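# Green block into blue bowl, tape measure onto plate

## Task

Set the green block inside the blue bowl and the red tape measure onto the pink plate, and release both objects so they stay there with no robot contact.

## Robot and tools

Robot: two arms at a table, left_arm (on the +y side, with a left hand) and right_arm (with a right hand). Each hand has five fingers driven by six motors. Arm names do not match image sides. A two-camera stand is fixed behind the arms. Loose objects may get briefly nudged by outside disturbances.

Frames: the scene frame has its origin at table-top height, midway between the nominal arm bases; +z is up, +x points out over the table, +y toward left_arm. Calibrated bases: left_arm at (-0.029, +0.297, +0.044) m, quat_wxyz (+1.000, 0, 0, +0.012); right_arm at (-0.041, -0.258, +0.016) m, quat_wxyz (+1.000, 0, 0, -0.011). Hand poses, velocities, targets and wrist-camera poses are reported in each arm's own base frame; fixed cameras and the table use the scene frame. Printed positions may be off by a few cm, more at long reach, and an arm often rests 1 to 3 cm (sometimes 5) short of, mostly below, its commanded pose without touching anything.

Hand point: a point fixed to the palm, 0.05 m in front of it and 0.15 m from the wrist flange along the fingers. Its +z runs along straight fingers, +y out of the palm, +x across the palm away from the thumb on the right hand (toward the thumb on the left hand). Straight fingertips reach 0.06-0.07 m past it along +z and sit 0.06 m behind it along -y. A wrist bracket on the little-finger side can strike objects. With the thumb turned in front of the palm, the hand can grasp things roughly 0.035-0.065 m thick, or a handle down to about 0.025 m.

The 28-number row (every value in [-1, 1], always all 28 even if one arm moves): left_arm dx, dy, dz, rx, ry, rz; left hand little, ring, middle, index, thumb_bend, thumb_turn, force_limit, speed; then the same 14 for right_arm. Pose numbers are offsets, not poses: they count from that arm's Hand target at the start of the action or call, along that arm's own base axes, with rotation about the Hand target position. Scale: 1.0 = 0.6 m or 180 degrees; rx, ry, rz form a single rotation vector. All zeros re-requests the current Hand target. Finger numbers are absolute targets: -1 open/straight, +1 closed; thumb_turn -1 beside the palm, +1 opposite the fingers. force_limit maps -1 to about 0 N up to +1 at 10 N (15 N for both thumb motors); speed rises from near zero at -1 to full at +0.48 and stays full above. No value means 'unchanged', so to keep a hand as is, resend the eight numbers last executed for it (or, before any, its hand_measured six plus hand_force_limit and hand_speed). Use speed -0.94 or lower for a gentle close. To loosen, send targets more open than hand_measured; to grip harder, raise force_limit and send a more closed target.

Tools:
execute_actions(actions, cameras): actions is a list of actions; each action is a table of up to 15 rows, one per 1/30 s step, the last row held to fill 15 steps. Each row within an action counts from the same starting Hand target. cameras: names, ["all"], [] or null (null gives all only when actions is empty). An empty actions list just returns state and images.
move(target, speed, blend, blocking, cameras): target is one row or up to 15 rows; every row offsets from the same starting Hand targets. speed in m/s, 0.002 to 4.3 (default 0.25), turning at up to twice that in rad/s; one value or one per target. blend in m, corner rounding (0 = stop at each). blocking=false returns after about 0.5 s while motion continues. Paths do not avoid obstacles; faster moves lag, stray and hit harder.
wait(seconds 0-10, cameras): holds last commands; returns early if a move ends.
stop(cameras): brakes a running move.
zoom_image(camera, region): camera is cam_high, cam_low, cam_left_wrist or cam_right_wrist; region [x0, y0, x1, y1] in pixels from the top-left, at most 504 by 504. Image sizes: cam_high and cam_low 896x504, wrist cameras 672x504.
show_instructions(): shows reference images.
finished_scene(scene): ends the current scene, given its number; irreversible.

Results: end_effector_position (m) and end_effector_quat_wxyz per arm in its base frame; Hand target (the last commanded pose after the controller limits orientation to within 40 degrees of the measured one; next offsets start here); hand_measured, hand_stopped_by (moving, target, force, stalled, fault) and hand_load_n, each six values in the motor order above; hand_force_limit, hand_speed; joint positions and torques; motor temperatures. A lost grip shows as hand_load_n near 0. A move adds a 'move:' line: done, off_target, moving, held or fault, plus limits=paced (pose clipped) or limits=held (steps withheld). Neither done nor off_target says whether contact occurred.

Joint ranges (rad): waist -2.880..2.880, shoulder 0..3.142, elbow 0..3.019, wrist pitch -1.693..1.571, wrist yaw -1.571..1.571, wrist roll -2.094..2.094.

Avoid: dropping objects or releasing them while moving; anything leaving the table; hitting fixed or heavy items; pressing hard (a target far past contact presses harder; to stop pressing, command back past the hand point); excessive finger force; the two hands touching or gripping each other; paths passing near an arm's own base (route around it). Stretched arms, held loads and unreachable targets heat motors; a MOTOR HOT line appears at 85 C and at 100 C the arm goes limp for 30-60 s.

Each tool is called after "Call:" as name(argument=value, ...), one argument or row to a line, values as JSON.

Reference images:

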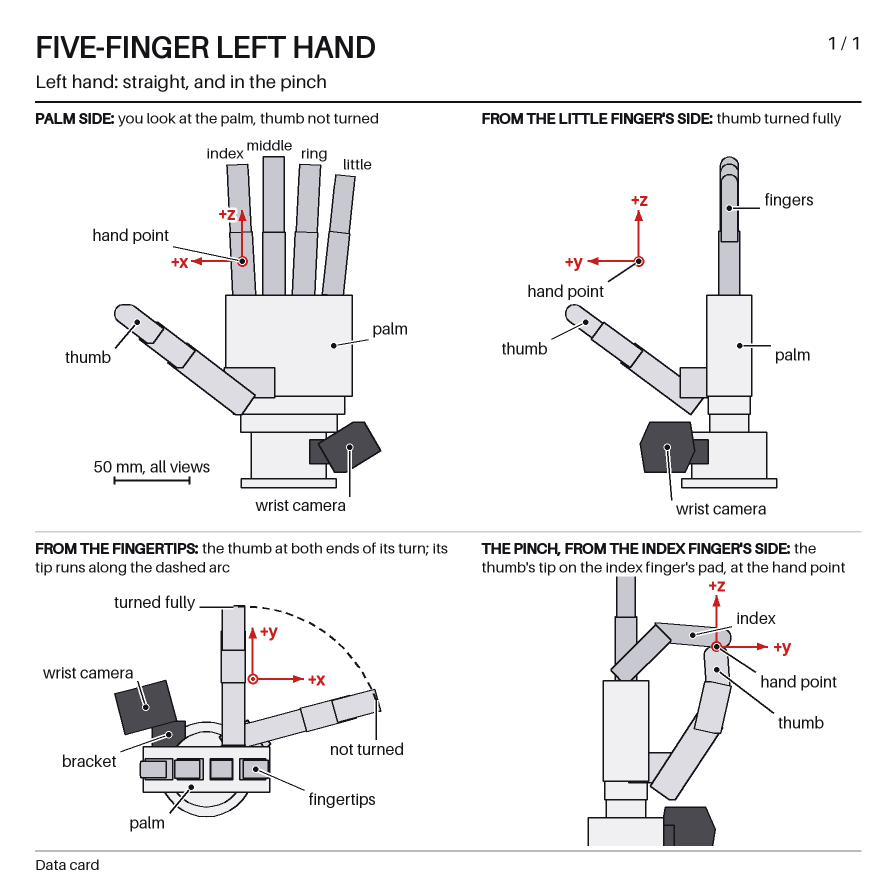

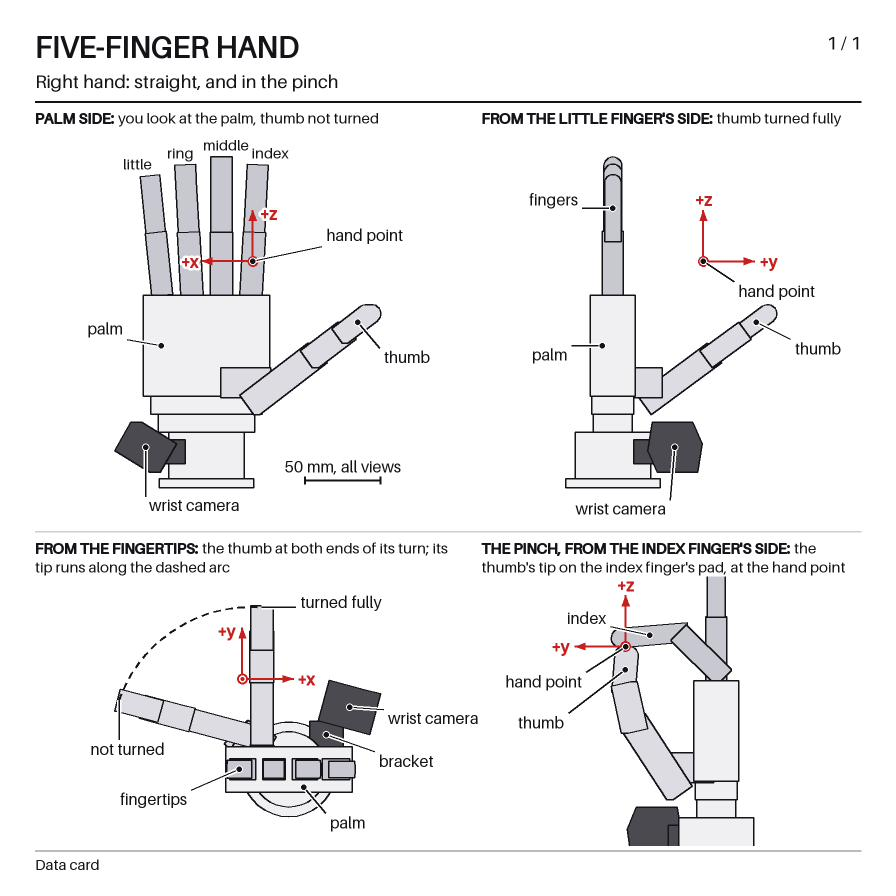

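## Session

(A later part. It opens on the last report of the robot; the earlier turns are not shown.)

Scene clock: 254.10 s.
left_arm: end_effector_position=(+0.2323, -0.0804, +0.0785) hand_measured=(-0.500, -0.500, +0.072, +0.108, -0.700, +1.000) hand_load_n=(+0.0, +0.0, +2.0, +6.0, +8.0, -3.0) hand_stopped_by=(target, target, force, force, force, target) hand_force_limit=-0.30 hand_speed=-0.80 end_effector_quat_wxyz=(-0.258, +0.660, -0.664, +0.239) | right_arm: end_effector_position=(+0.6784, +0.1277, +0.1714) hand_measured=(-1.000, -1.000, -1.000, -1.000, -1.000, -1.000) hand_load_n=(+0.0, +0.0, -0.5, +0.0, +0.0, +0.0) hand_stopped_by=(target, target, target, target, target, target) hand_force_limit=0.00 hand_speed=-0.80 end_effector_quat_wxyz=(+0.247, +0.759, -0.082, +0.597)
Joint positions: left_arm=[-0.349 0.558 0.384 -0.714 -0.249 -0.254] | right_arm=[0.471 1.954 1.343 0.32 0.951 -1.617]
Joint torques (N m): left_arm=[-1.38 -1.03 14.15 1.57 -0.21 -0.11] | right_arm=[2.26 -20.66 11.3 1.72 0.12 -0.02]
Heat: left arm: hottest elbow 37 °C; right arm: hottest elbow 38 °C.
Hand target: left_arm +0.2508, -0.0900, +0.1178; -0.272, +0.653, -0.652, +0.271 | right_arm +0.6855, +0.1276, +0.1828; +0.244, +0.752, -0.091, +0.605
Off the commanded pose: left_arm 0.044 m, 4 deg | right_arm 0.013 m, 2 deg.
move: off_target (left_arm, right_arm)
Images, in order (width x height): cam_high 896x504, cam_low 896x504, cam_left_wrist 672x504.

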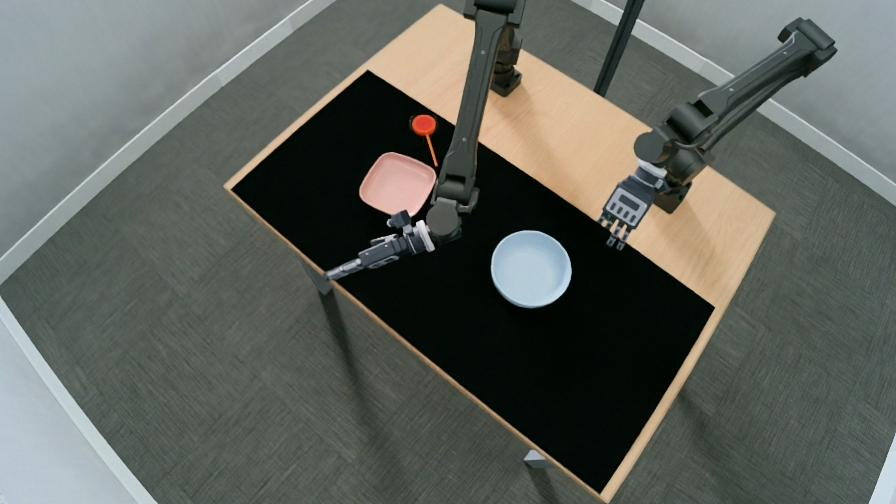

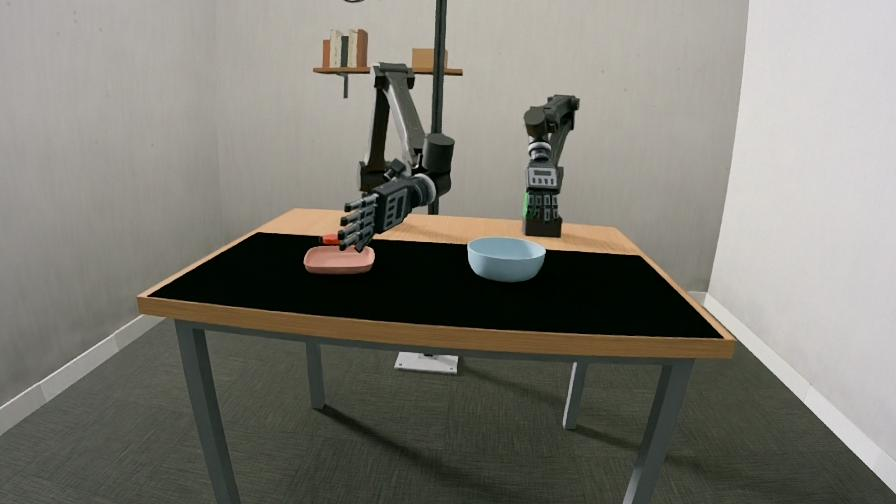

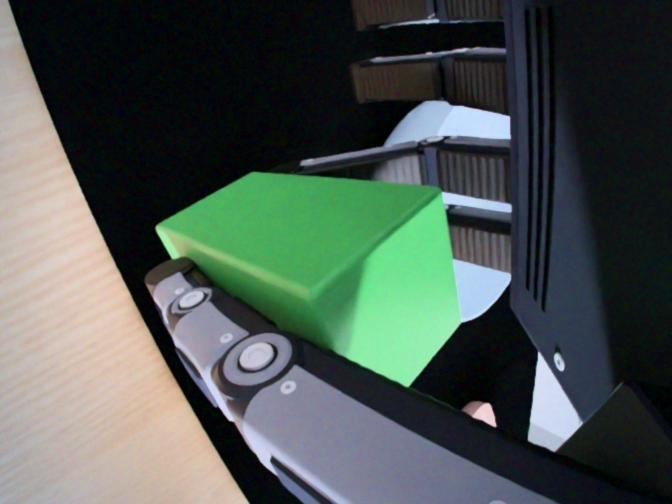

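Call:
move(
  target=[
    [0,0,0.083,0,0,0,0.2,0.2,0.6,0.6,0.3,1,-0.3,-0.8, 0,0,0,0,0,0,-1,-1,-1,-1,-1,-1,0,-0.8],
    [0.307,-0.133,0.083,0,0,0,0.2,0.2,0.6,0.6,0.3,1,-0.3,-0.8, 0,0,0,0,0,0,-1,-1,-1,-1,-1,-1,0,-0.8],
  ],
  cameras=["cam_high","cam_low","cam_left_wrist"],
  speed=0.2,
  blend=[0.03,0],
)

Call:
zoom_image(
  camera="cam_high",
  region=[440, 180, 640, 340],
)

Call:
zoom_image(
  camera="cam_low",
  region=[430, 180, 590, 300],
)

Scene clock: 263.30 s.
left_arm: end_effector_position=(+0.4052, -0.1529, +0.1324) hand_measured=(+0.200, +0.200, +0.072, +0.108, -0.700, +1.000) hand_load_n=(+0.0, +0.0, +2.0, +6.0, +8.0, -3.0) hand_stopped_by=(target, target, force, force, force, target) hand_force_limit=-0.30 hand_speed=-0.80 end_effector_quat_wxyz=(-0.255, +0.658, -0.669, +0.231) | right_arm: end_effector_position=(+0.6784, +0.1277, +0.1714) hand_measured=(-1.000, -1.000, -1.000, -1.000, -1.000, -1.000) hand_load_n=(+0.0, +0.0, +0.0, +0.0, +0.0, +0.5) hand_stopped_by=(target, target, target, target, target, target) hand_force_limit=0.00 hand_speed=-0.80 end_effector_quat_wxyz=(+0.247, +0.759, -0.082, +0.597)
Joint positions: left_arm=[-0.375 1.193 0.85 -0.569 -0.265 -0.267] | right_arm=[0.471 1.954 1.343 0.32 0.951 -1.617]
Joint torques (N m): left_arm=[-1.26 -7.18 13.5 2.95 -0.33 -0.13] | right_arm=[2.26 -20.66 11.32 1.72 0.12 -0.02]
Heat: left arm: hottest elbow 40 °C; right arm: hottest elbow 38 °C.
Hand target: left_arm +0.4350, -0.1698, +0.1676; -0.272, +0.653, -0.652, +0.271 | right_arm +0.6855, +0.1276, +0.1828; +0.244, +0.752, -0.091, +0.605
Off the commanded pose: left_arm 0.049 m, 5 deg | right_arm 0.013 m, 2 deg.
move: off_target (left_arm, right_arm); blend cut to 0.0254 m at target 1
Images, in order (width x height): cam_high 896x504, cam_low 896x504, cam_left_wrist 672x504.

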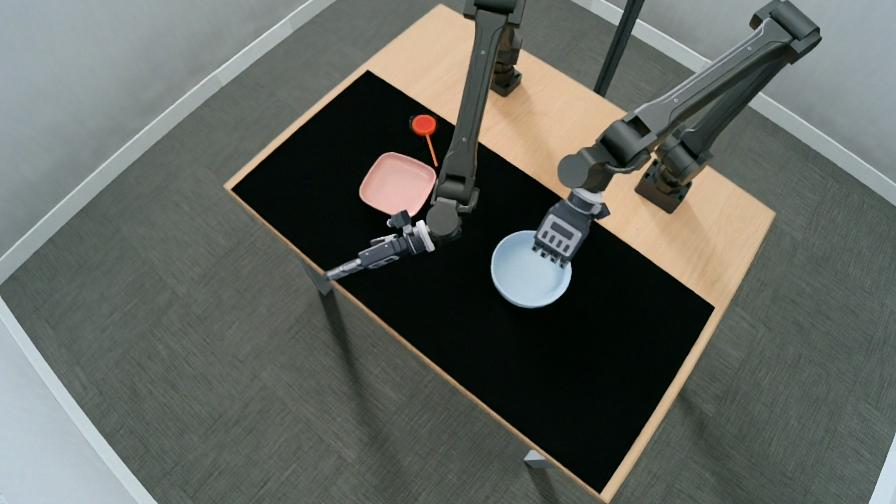

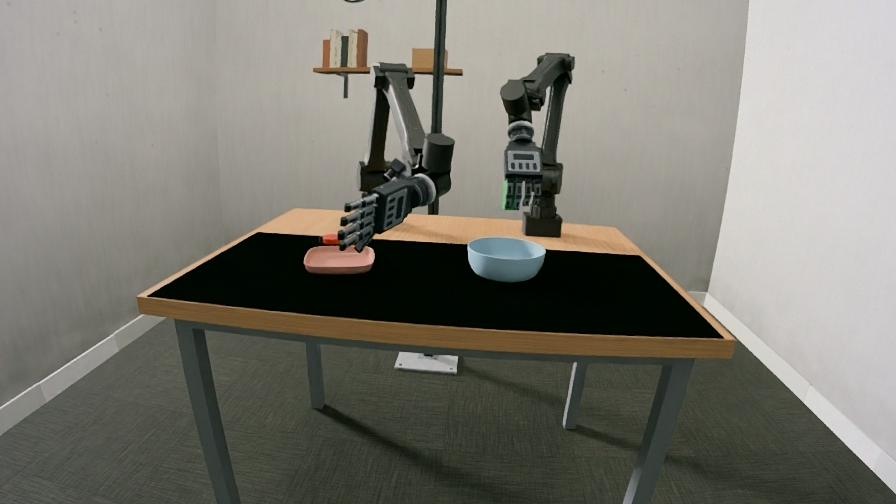

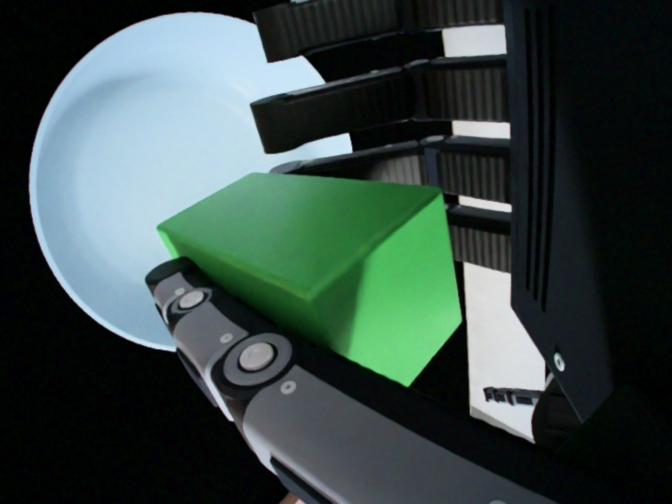

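Scaled by 2.520 from the camera's 896x504 image, which has a finer 1280x720 frame.

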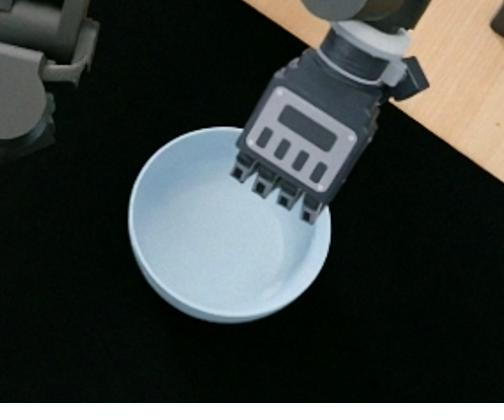

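Scaled by 3.150 from the camera's 896x504 image, which has a finer 1280x720 frame.

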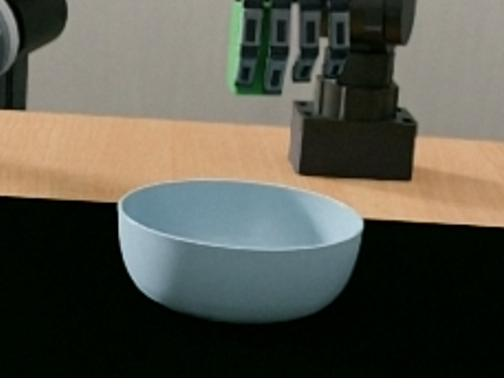

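Call:
move(
  target=[
    [0.005,0.045,-0.08,0,0,0,0.2,0.2,0.6,0.6,0.3,1,-0.3,-0.8, 0,0,0,0,0,0,-1,-1,-1,-1,-1,-1,0,-0.8],
    [0.005,0.045,-0.16,0,0,0,0.2,0.2,0.6,0.6,0.3,1,-0.3,-0.8, 0,0,0,0,0,0,-1,-1,-1,-1,-1,-1,0,-0.8],
  ],
  cameras=["cam_high","cam_low","cam_left_wrist"],
  speed=0.15,
)

Call:
zoom_image(
  camera="cam_high",
  region=[440, 180, 640, 340],
)

Call:
zoom_image(
  camera="cam_low",
  region=[430, 180, 590, 300],
)

Scene clock: 283.27 s.
left_arm: end_effector_position=(+0.4276, -0.1401, +0.0626) hand_measured=(+0.200, +0.200, +0.072, +0.108, -0.700, +1.000) hand_load_n=(+0.0, +0.0, +2.0, +6.0, +8.0, -3.0) hand_stopped_by=(target, target, force, force, force, target) hand_force_limit=-0.30 hand_speed=-0.80 end_effector_quat_wxyz=(-0.262, +0.658, -0.658, +0.256) | right_arm: end_effector_position=(+0.6784, +0.1277, +0.1714) hand_measured=(-1.000, -1.000, -1.000, -1.000, -1.000, -1.000) hand_load_n=(+0.0, +0.0, +0.0, +0.0, +0.5, +0.0) hand_stopped_by=(target, target, target, target, target, target) hand_force_limit=0.00 hand_speed=-0.80 end_effector_quat_wxyz=(+0.247, +0.759, -0.082, +0.597)
Joint positions: left_arm=[-0.316 1.311 0.721 -0.257 -0.222 -0.232] | right_arm=[0.471 1.954 1.343 0.32 0.951 -1.617]
Joint torques (N m): left_arm=[-0.38 -8.18 7.9 3.11 -0.06 0.11] | right_arm=[2.2 -20.6 11.33 1.72 0.12 -0.01]
Motor temperatures (°C): left_arm=[22 22 42 27 25 22] | right_arm=[27 36 38 27 22 23]
Heat: left arm: hottest elbow 42 °C; right arm: hottest elbow 38 °C.
Hand target: left_arm +0.4380, -0.1428, +0.0716; -0.272, +0.653, -0.652, +0.271 | right_arm +0.6855, +0.1276, +0.1828; +0.244, +0.752, -0.091, +0.605
Off the commanded pose: left_arm 0.014 m, 2 deg | right_arm 0.013 m, 2 deg.
move: off_target (left_arm, right_arm)
Images, in order (width x height): cam_high 896x504, cam_low 896x504, cam_left_wrist 672x504.

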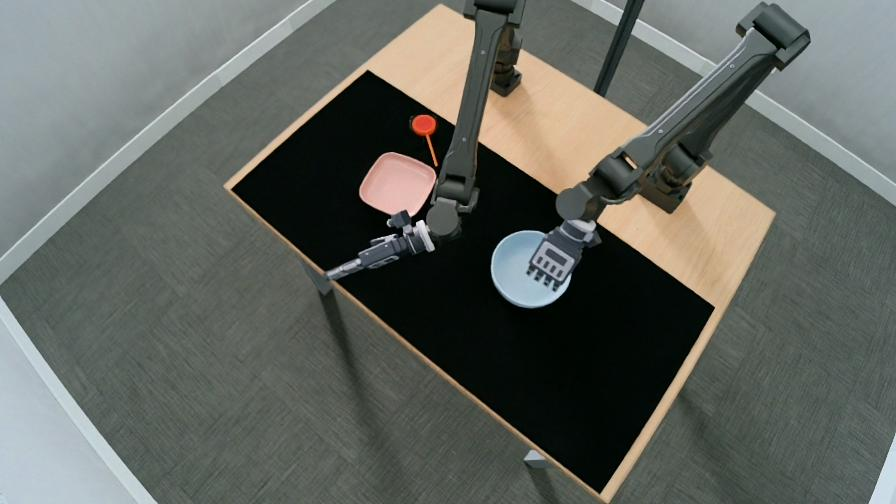

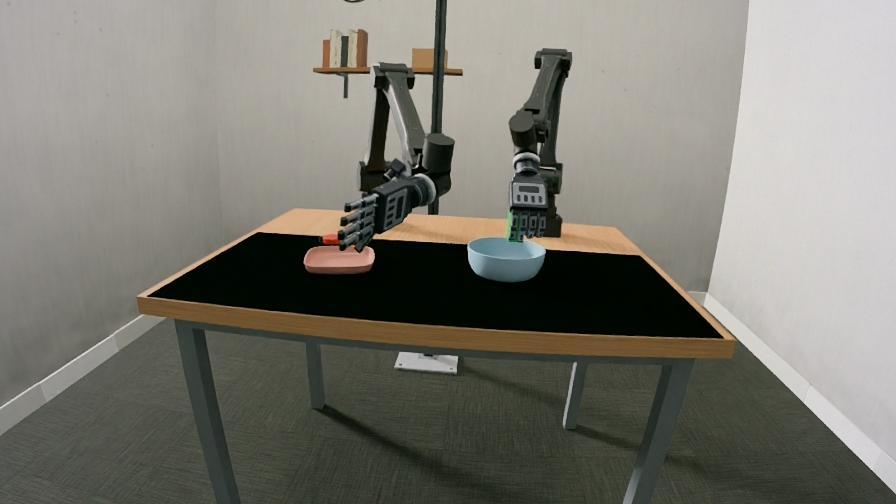

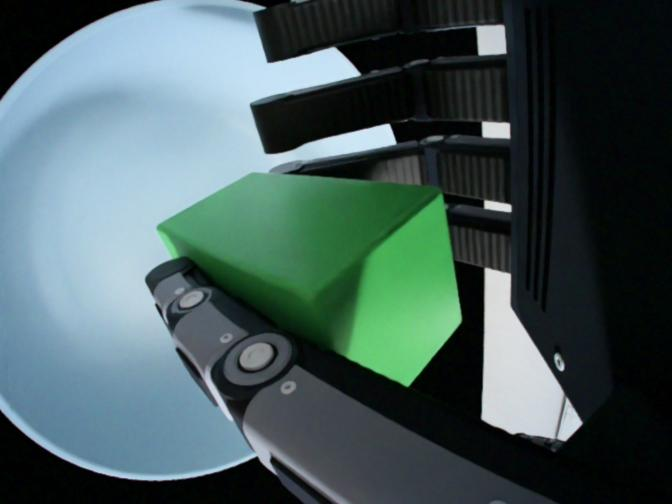

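Scaled by 2.520 from the camera's 896x504 image, which has a finer 1280x720 frame.

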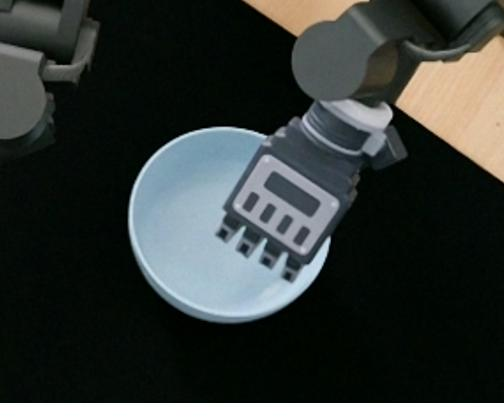

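Scaled by 3.150 from the camera's 896x504 image, which has a finer 1280x720 frame.

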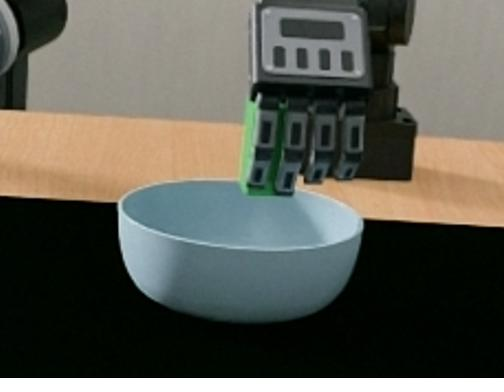

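Call:
move(
  target=[0,-0.017,-0.085,0,0,0,0.2,0.2,0.6,0.6,0.3,1,-0.3,-0.8, 0,0,0,0,0,0,-1,-1,-1,-1,-1,-1,0,-0.8],
  cameras=["cam_high","cam_low","cam_left_wrist"],
  speed=0.1,
)

Call:
zoom_image(
  camera="cam_low",
  region=[430, 180, 590, 300],
)

Scene clock: 292.17 s.
left_arm: end_effector_position=(+0.4286, -0.1474, +0.0139) hand_measured=(+0.200, +0.200, +0.072, +0.108, -0.700, +1.000) hand_load_n=(+0.0, +0.0, +2.0, +6.0, +8.0, -3.0) hand_stopped_by=(target, target, force, force, force, target) hand_force_limit=-0.30 hand_speed=-0.80 end_effector_quat_wxyz=(-0.265, +0.653, -0.662, +0.256) | right_arm: end_effector_position=(+0.6784, +0.1277, +0.1714) hand_measured=(-1.000, -1.000, -1.000, -1.000, -1.000, -1.000) hand_load_n=(+0.0, +0.0, +0.0, +0.0, +0.0, +0.0) hand_stopped_by=(target, target, target, target, target, target) hand_force_limit=0.00 hand_speed=-0.80 end_effector_quat_wxyz=(+0.247, +0.759, -0.082, +0.597)
Joint positions: left_arm=[-0.335 1.423 0.666 -0.09 -0.234 -0.232] | right_arm=[0.471 1.954 1.343 0.32 0.951 -1.617]
Joint torques (N m): left_arm=[-1.44 -8.76 6.83 3.12 -0.3 -0.13] | right_arm=[2.2 -20.6 11.3 1.74 0.12 -0.02]
Heat: left arm: hottest elbow 42 °C; right arm: hottest elbow 38 °C.
Hand target: left_arm +0.4380, -0.1530, +0.0206; -0.272, +0.653, -0.652, +0.271 | right_arm +0.6855, +0.1276, +0.1828; +0.244, +0.752, -0.091, +0.605
Off the commanded pose: left_arm 0.013 m, 2 deg | right_arm 0.013 m, 2 deg.
move: off_target (left_arm, right_arm)
Images, in order (width x height): cam_high 896x504, cam_low 896x504, cam_left_wrist 672x504.

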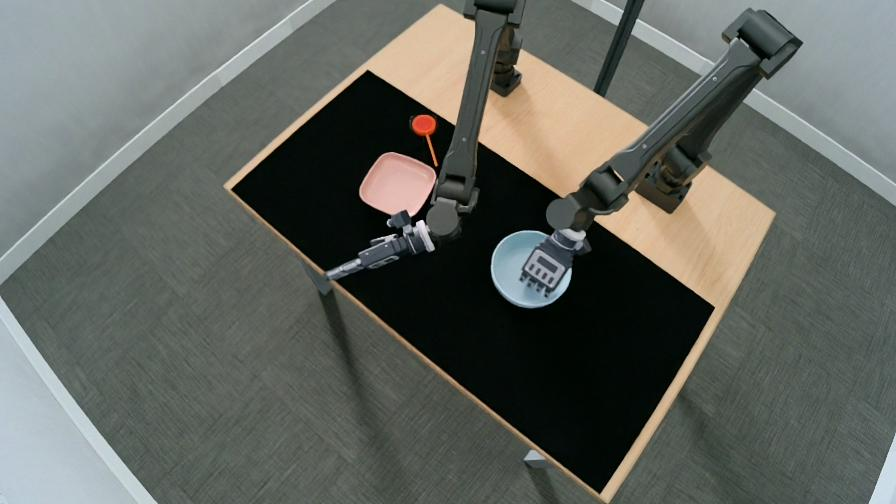

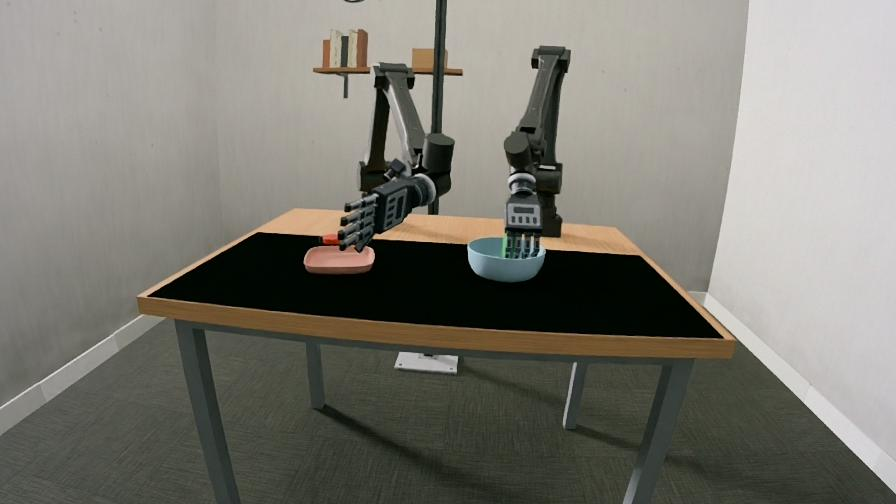

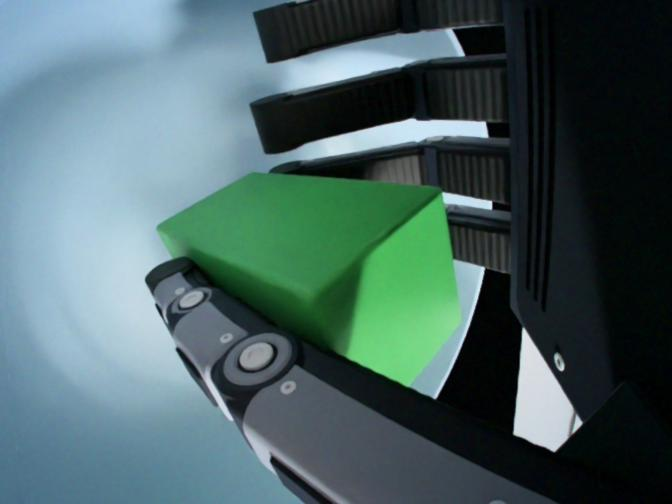

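Scaled by 3.150 from the camera's 896x504 image, which has a finer 1280x720 frame.

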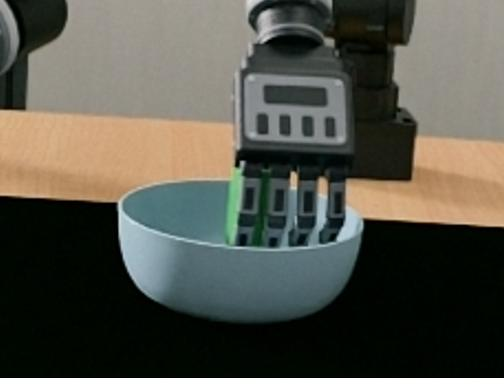

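Call:
move(
  target=[
    [0,0,-0.025,0,0,0,0.2,0.2,0.6,0.6,0.3,1,-0.3,-0.8, 0,0,0,0,0,0,-1,-1,-1,-1,-1,-1,0,-0.8],
    [0,0,-0.025,0,0,0,0.2,0.2,-0.4,-0.4,-1,1,-0.3,-0.6, 0,0,0,0,0,0,-1,-1,-1,-1,-1,-1,0,-0.8],
  ],
  cameras=["cam_high","cam_low","cam_left_wrist"],
  speed=0.1,
)

Scene clock: 300.20 s.
left_arm: end_effector_position=(+0.4310, -0.1457, +0.0007) hand_measured=(+0.200, +0.200, -0.400, -0.400, -1.000, +1.000) hand_load_n=(+0.0, +0.0, +0.0, +0.0, -0.5, +0.0) hand_stopped_by=(target, target, target, target, target, target) hand_force_limit=-0.30 hand_speed=-0.60 end_effector_quat_wxyz=(-0.265, +0.657, -0.657, +0.258) | right_arm: end_effector_position=(+0.6784, +0.1277, +0.1714) hand_measured=(-1.000, -1.000, -1.000, -1.000, -1.000, -1.000) hand_load_n=(+0.0, +0.0, +0.0, +0.0, +0.0, +0.0) hand_stopped_by=(target, target, target, target, target, target) hand_force_limit=0.00 hand_speed=-0.80 end_effector_quat_wxyz=(+0.247, +0.759, -0.082, +0.597)
Joint positions: left_arm=[-0.329 1.459 0.652 -0.036 -0.234 -0.24] | right_arm=[0.471 1.954 1.343 0.32 0.951 -1.617]
Joint torques (N m): left_arm=[-1.26 -8.76 6.46 3.08 -0.27 -0.11] | right_arm=[2.2 -20.66 11.29 1.76 0.12 -0.02]
Heat: left arm: hottest elbow 41 °C; right arm: hottest elbow 38 °C.
Hand target: left_arm +0.4380, -0.1530, +0.0056; -0.272, +0.653, -0.652, +0.271 | right_arm +0.6855, +0.1276, +0.1828; +0.244, +0.752, -0.091, +0.605
Off the commanded pose: left_arm 0.011 m, 2 deg | right_arm 0.013 m, 2 deg.
move: off_target (left_arm, right_arm); target 2's new numbers were sent with left_arm's hand 0.012 m and 2 deg from that target
Images, in order (width x height): cam_high 896x504, cam_low 896x504, cam_left_wrist 672x504.

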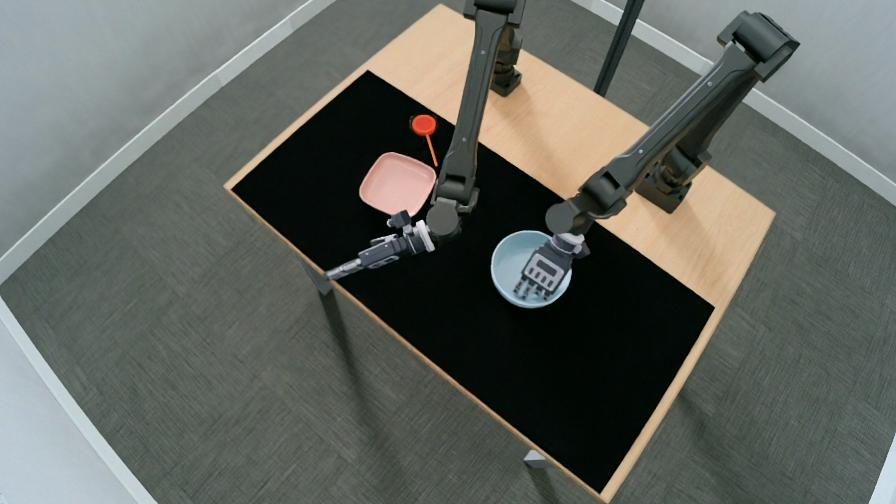

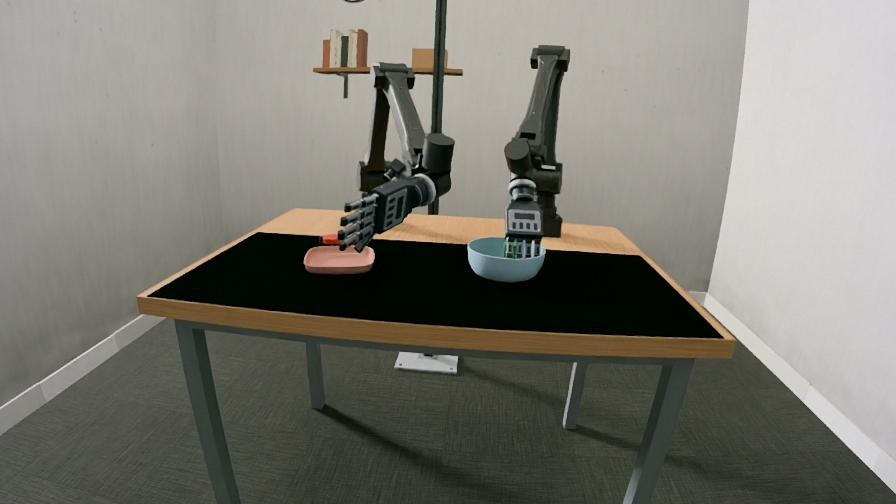

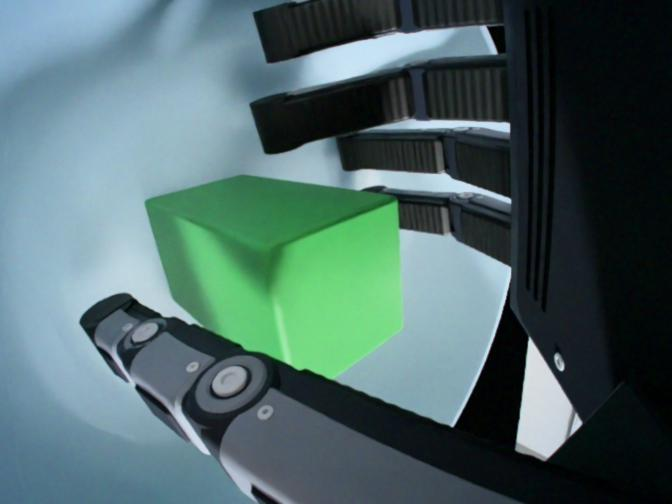

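Call:
zoom_image(
  camera="cam_high",
  region=[385, 95, 465, 175],
)

Call:
zoom_image(
  camera="cam_low",
  region=[290, 215, 380, 285],
)

Scaled by 6.300 from the camera's 896x504 image, which has a finer 1280x720 frame.

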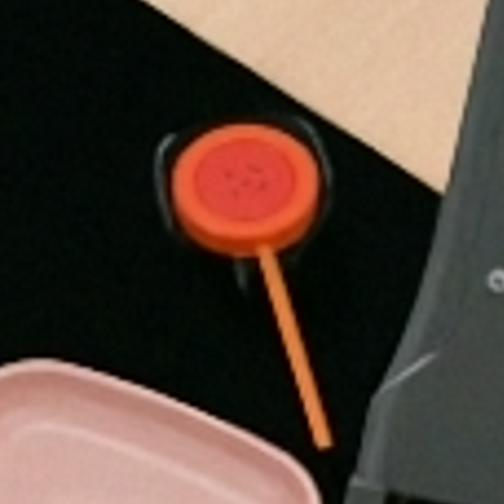

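Scaled by 5.600 from the camera's 896x504 image, which has a finer 1280x720 frame.

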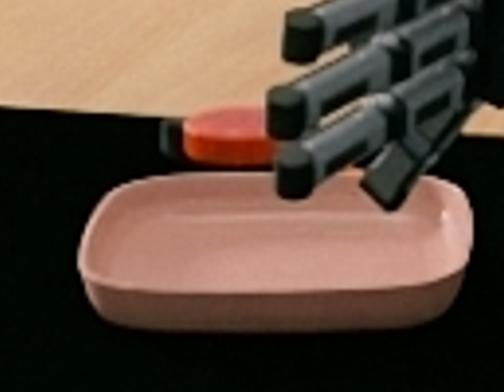

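Call:
move(
  target=[
    [0,0,0.33,0,0,0,0.2,0.2,-0.4,-0.4,-1,1,-0.3,-0.6, -0.226,-0.129,0.195,0.266,-0.056,-0.125,-0.5,-0.5,-0.5,-0.5,-1,1,0,0],
    [-0.18,0.255,0.33,0,0,0,0.2,0.2,-0.4,-0.4,-1,1,-0.3,-0.6, -0.659,-0.379,0.095,0.532,-0.112,-0.25,-0.5,-0.5,-0.5,-0.5,-1,1,0,0],
  ],
  cameras=["all"],
  speed=0.3,
  blend=[0.05,0],
)

Scene clock: 336.43 s.
left_arm: end_effector_position=(+0.3327, -0.0010, +0.1988) hand_measured=(+0.200, +0.200, -0.400, -0.400, -1.000, +1.000) hand_load_n=(+0.0, +0.0, +0.0, +0.0, +0.0, +0.0) hand_stopped_by=(target, target, target, target, target, target) hand_force_limit=-0.30 hand_speed=-0.60 end_effector_quat_wxyz=(-0.267, +0.659, -0.650, +0.268) | right_arm: end_effector_position=(+0.2948, -0.1003, +0.2405) hand_measured=(-0.500, -0.500, -0.500, -0.500, -1.000, +1.000) hand_load_n=(+0.0, +0.0, +0.0, +0.0, +0.0, +0.0) hand_stopped_by=(target, target, target, target, target, target) hand_force_limit=0.00 hand_speed=0.00 end_effector_quat_wxyz=(+0.207, -0.489, +0.783, -0.323)
Joint positions: left_arm=[0.126 0.804 0.757 -0.751 0.085 0.078] | right_arm=[-0.421 0.719 0.826 -0.89 0.015 0.028]
Joint torques (N m): left_arm=[-0.09 -4.01 8.69 1.63 0.12 0.1] | right_arm=[1.49 -3.37 10.47 0.94 -0.2 -0.15]
Heat: left arm: hottest elbow 38 °C; right arm: hottest elbow 38 °C.
Hand target: left_arm +0.3300, +0.0000, +0.2036; -0.272, +0.653, -0.652, +0.271 | right_arm +0.2901, -0.0998, +0.2398; +0.205, -0.497, +0.779, -0.323
Off the commanded pose: left_arm 0.006 m, 1 deg | right_arm 0.005 m, 1 deg.
move: done

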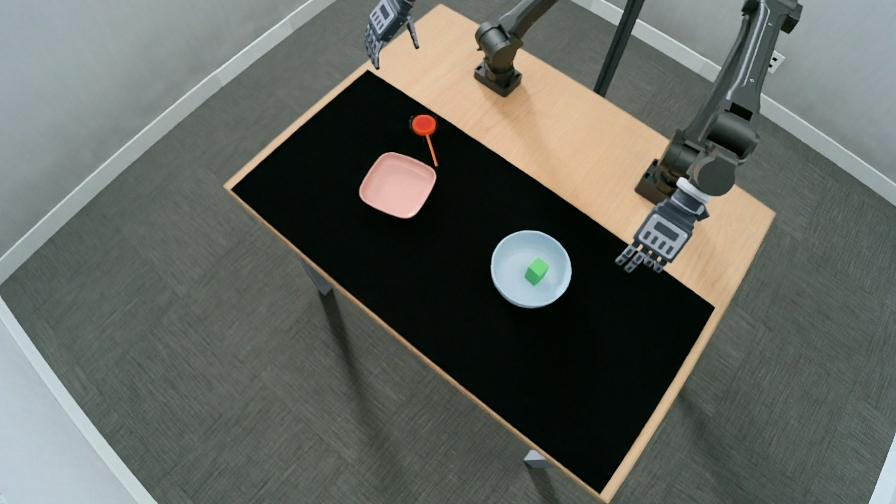

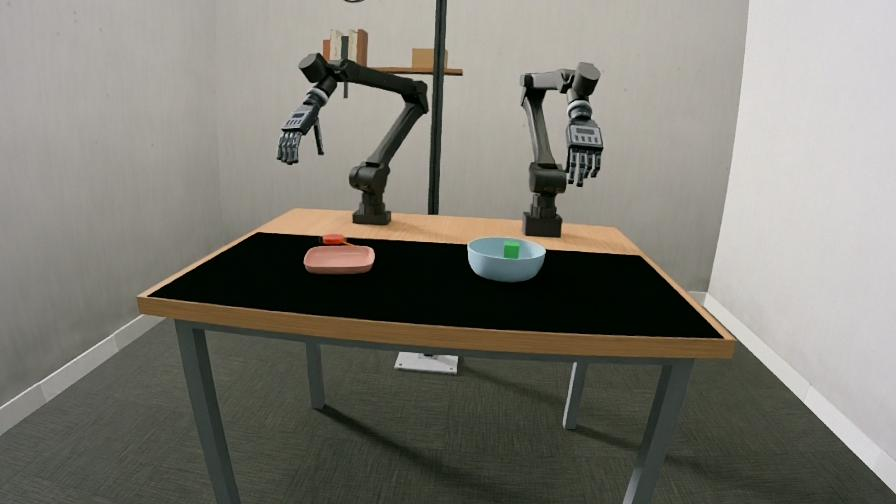

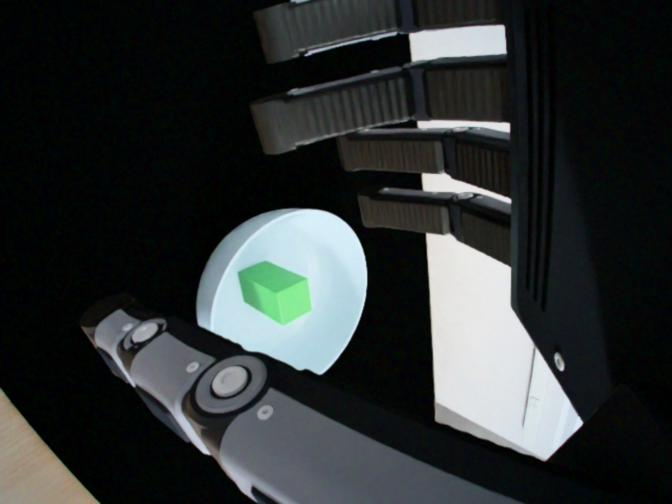

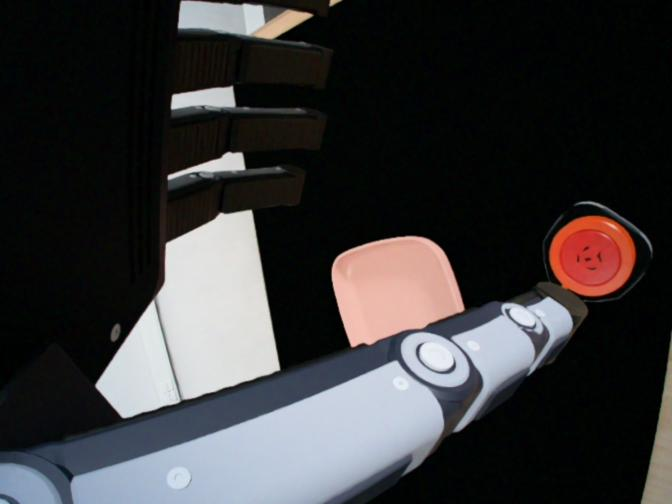

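Call:
zoom_image(
  camera="cam_high",
  region=[340, 0, 540, 120],
)

Call:
zoom_image(
  camera="cam_high",
  region=[590, 130, 750, 290],
)

Scaled by 2.520 from the camera's 896x504 image, which has a finer 1280x720 frame.

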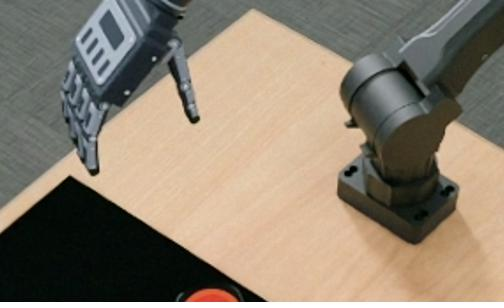

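Scaled by 3.150 from the camera's 896x504 image, which has a finer 1280x720 frame.

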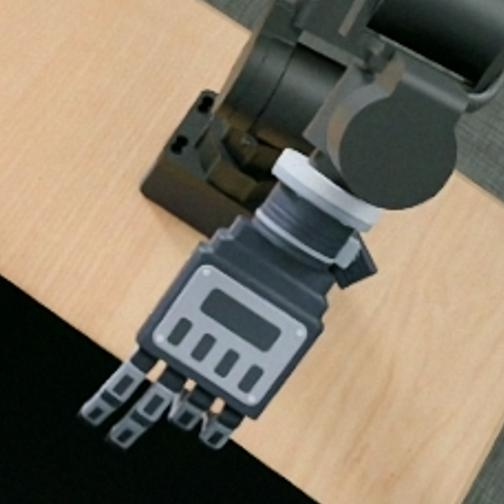

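Call:
move(
  target=[0,0,0,0,0,0,0.2,0.2,-0.4,-0.4,-1,1,-0.3,-0.6, 0,0.085,-0.167,0,0,-0.15,-0.5,-0.5,-0.5,-0.5,-1,1,0,0],
  cameras=["cam_high","cam_low","cam_right_wrist"],
  speed=0.2,
)

Scene clock: 420.77 s.
left_arm: end_effector_position=(+0.3327, -0.0010, +0.1988) hand_measured=(+0.200, +0.200, -0.400, -0.400, -1.000, +1.000) hand_load_n=(+0.0, +0.0, +0.0, +0.0, +0.0, +0.0) hand_stopped_by=(target, target, target, target, target, target) hand_force_limit=-0.30 hand_speed=-0.60 end_effector_quat_wxyz=(-0.267, +0.659, -0.650, +0.268) | right_arm: end_effector_position=(+0.2884, -0.0495, +0.1382) hand_measured=(-0.500, -0.500, -0.500, -0.500, -1.000, +1.000) hand_load_n=(+0.0, +0.0, +0.0, +0.0, +0.0, +0.0) hand_stopped_by=(target, target, target, target, target, target) hand_force_limit=0.00 hand_speed=0.00 end_effector_quat_wxyz=(+0.124, -0.311, +0.870, -0.362)
Joint positions: left_arm=[0.126 0.804 0.757 -0.751 0.085 0.078] | right_arm=[0.03 0.748 0.601 -0.884 0.601 0.743]
Joint torques (N m): left_arm=[-0.21 -3.96 8.65 1.63 0.13 0.11] | right_arm=[3.02 -1.79 10.7 0.58 0.46 0.2]
Motor temperatures (°C): left_arm=[21 22 40 26 24 21] | right_arm=[27 31 35 25 22 23]
Heat: left arm: hottest elbow 40 °C; right arm: hottest elbow 35 °C.
Hand target: left_arm +0.3300, +0.0000, +0.2036; -0.272, +0.653, -0.652, +0.271 | right_arm +0.2901, -0.0488, +0.1396; +0.124, -0.301, +0.873, -0.362
Off the commanded pose: left_arm 0.006 m, 1 deg | right_arm 0.002 m, 1 deg.
move: done
Images, in order (width x height): cam_high 896x504, cam_low 896x504, cam_right_wrist 672x504.

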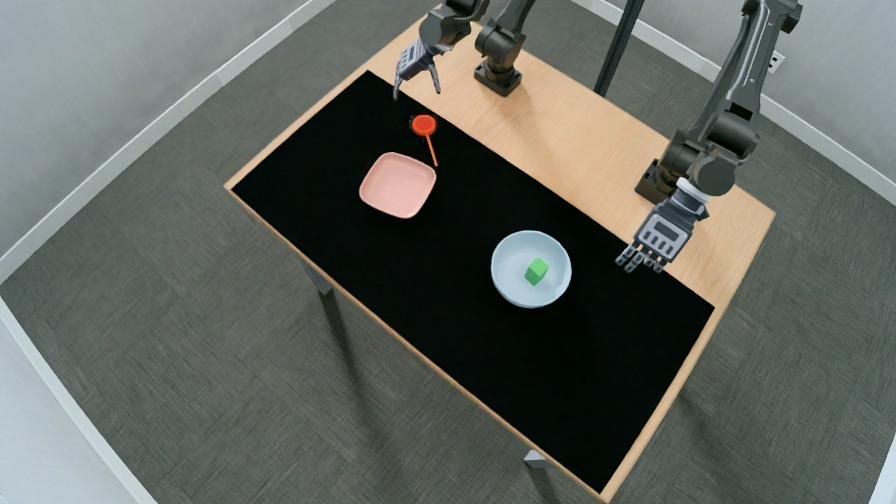

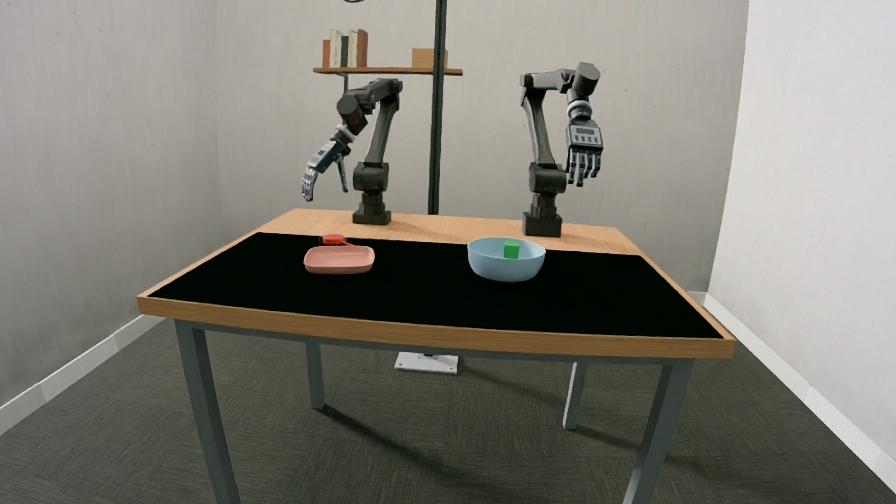

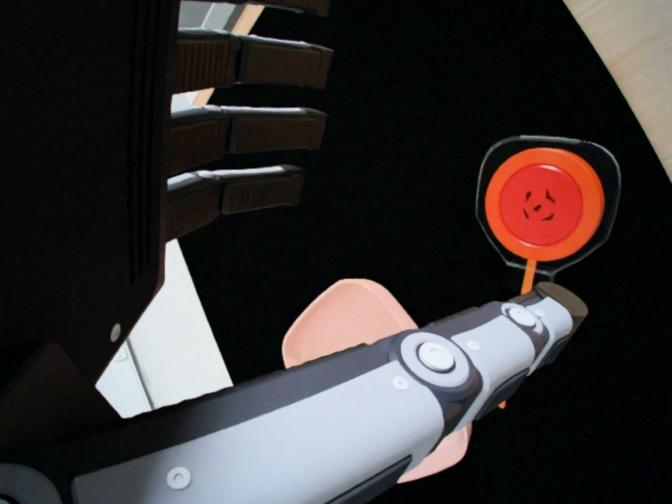

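Call:
move(
  target=[0,0,0,0,0,0,0.2,0.2,-0.4,-0.4,-1,1,-0.3,-0.6, 0,0,-0.12,0,0,0,-0.5,-0.5,-0.5,-0.5,-1,1,0,0],
  cameras=["cam_high","cam_right_wrist"],
  speed=0.15,
)

Call:
zoom_image(
  camera="cam_high",
  region=[360, 60, 500, 180],
)

Scene clock: 428.03 s.
left_arm: end_effector_position=(+0.3327, -0.0010, +0.1988) hand_measured=(+0.200, +0.200, -0.400, -0.400, -1.000, +1.000) hand_load_n=(+0.0, +0.0, +0.0, +0.0, +0.0, +0.0) hand_stopped_by=(target, target, target, target, target, target) hand_force_limit=-0.30 hand_speed=-0.60 end_effector_quat_wxyz=(-0.267, +0.659, -0.650, +0.268) | right_arm: end_effector_position=(+0.2837, -0.0497, +0.0660) hand_measured=(-0.500, -0.500, -0.500, -0.500, -1.000, +1.000) hand_load_n=(+0.0, +0.0, +0.0, +0.0, +0.0, +0.0) hand_stopped_by=(target, target, target, target, target, target) hand_force_limit=0.00 hand_speed=0.00 end_effector_quat_wxyz=(+0.114, -0.310, +0.873, -0.358)
Joint positions: left_arm=[0.126 0.804 0.757 -0.751 0.085 0.078] | right_arm=[0.03 0.825 0.443 -0.676 0.603 0.756]
Joint torques (N m): left_arm=[-0.15 -4.07 8.66 1.66 0.13 0.11] | right_arm=[2.84 -2.2 9.5 1.81 0.42 0.17]
Heat: left arm: hottest elbow 40 °C; right arm: hottest elbow 35 °C.
Hand target: left_arm +0.3300, +0.0000, +0.2036; -0.272, +0.653, -0.652, +0.271 | right_arm +0.2901, -0.0488, +0.0676; +0.124, -0.301, +0.873, -0.362
Off the commanded pose: left_arm 0.006 m, 1 deg | right_arm 0.007 m, 2 deg.
move: done
Images, in order (width x height): cam_high 896x504, cam_right_wrist 672x504.

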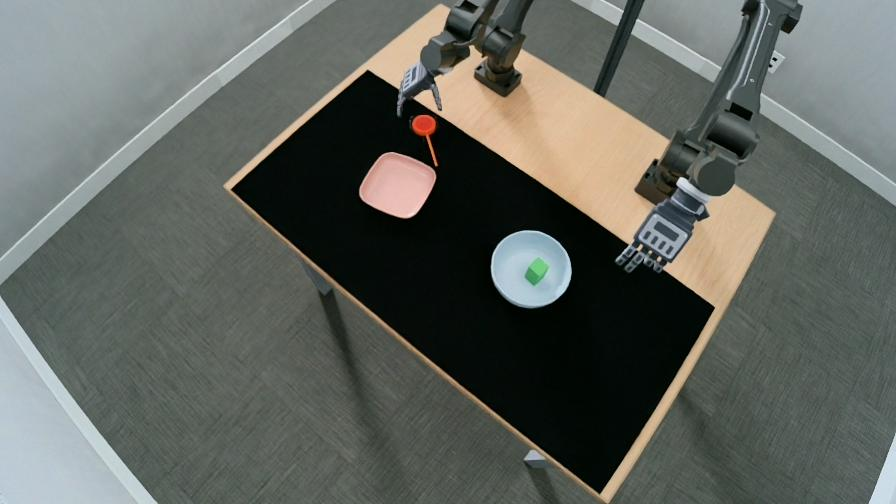

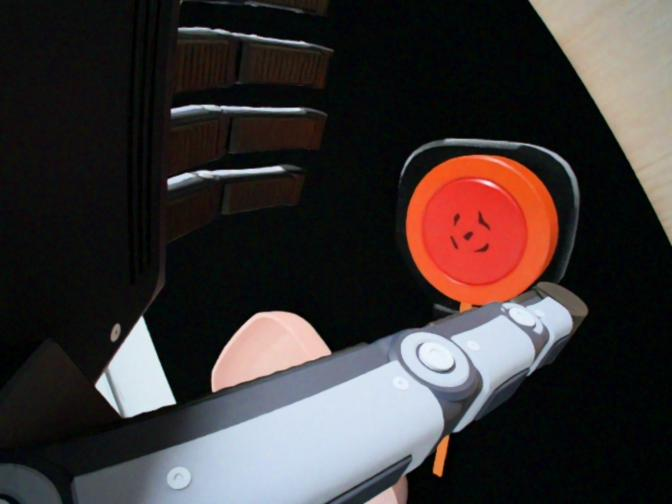

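Scaled by 3.600 from the camera's 896x504 image, which has a finer 1280x720 frame.

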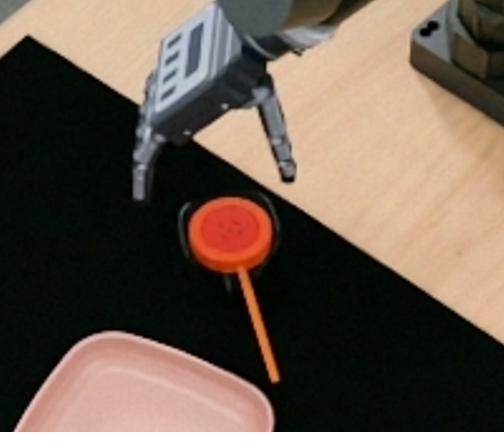

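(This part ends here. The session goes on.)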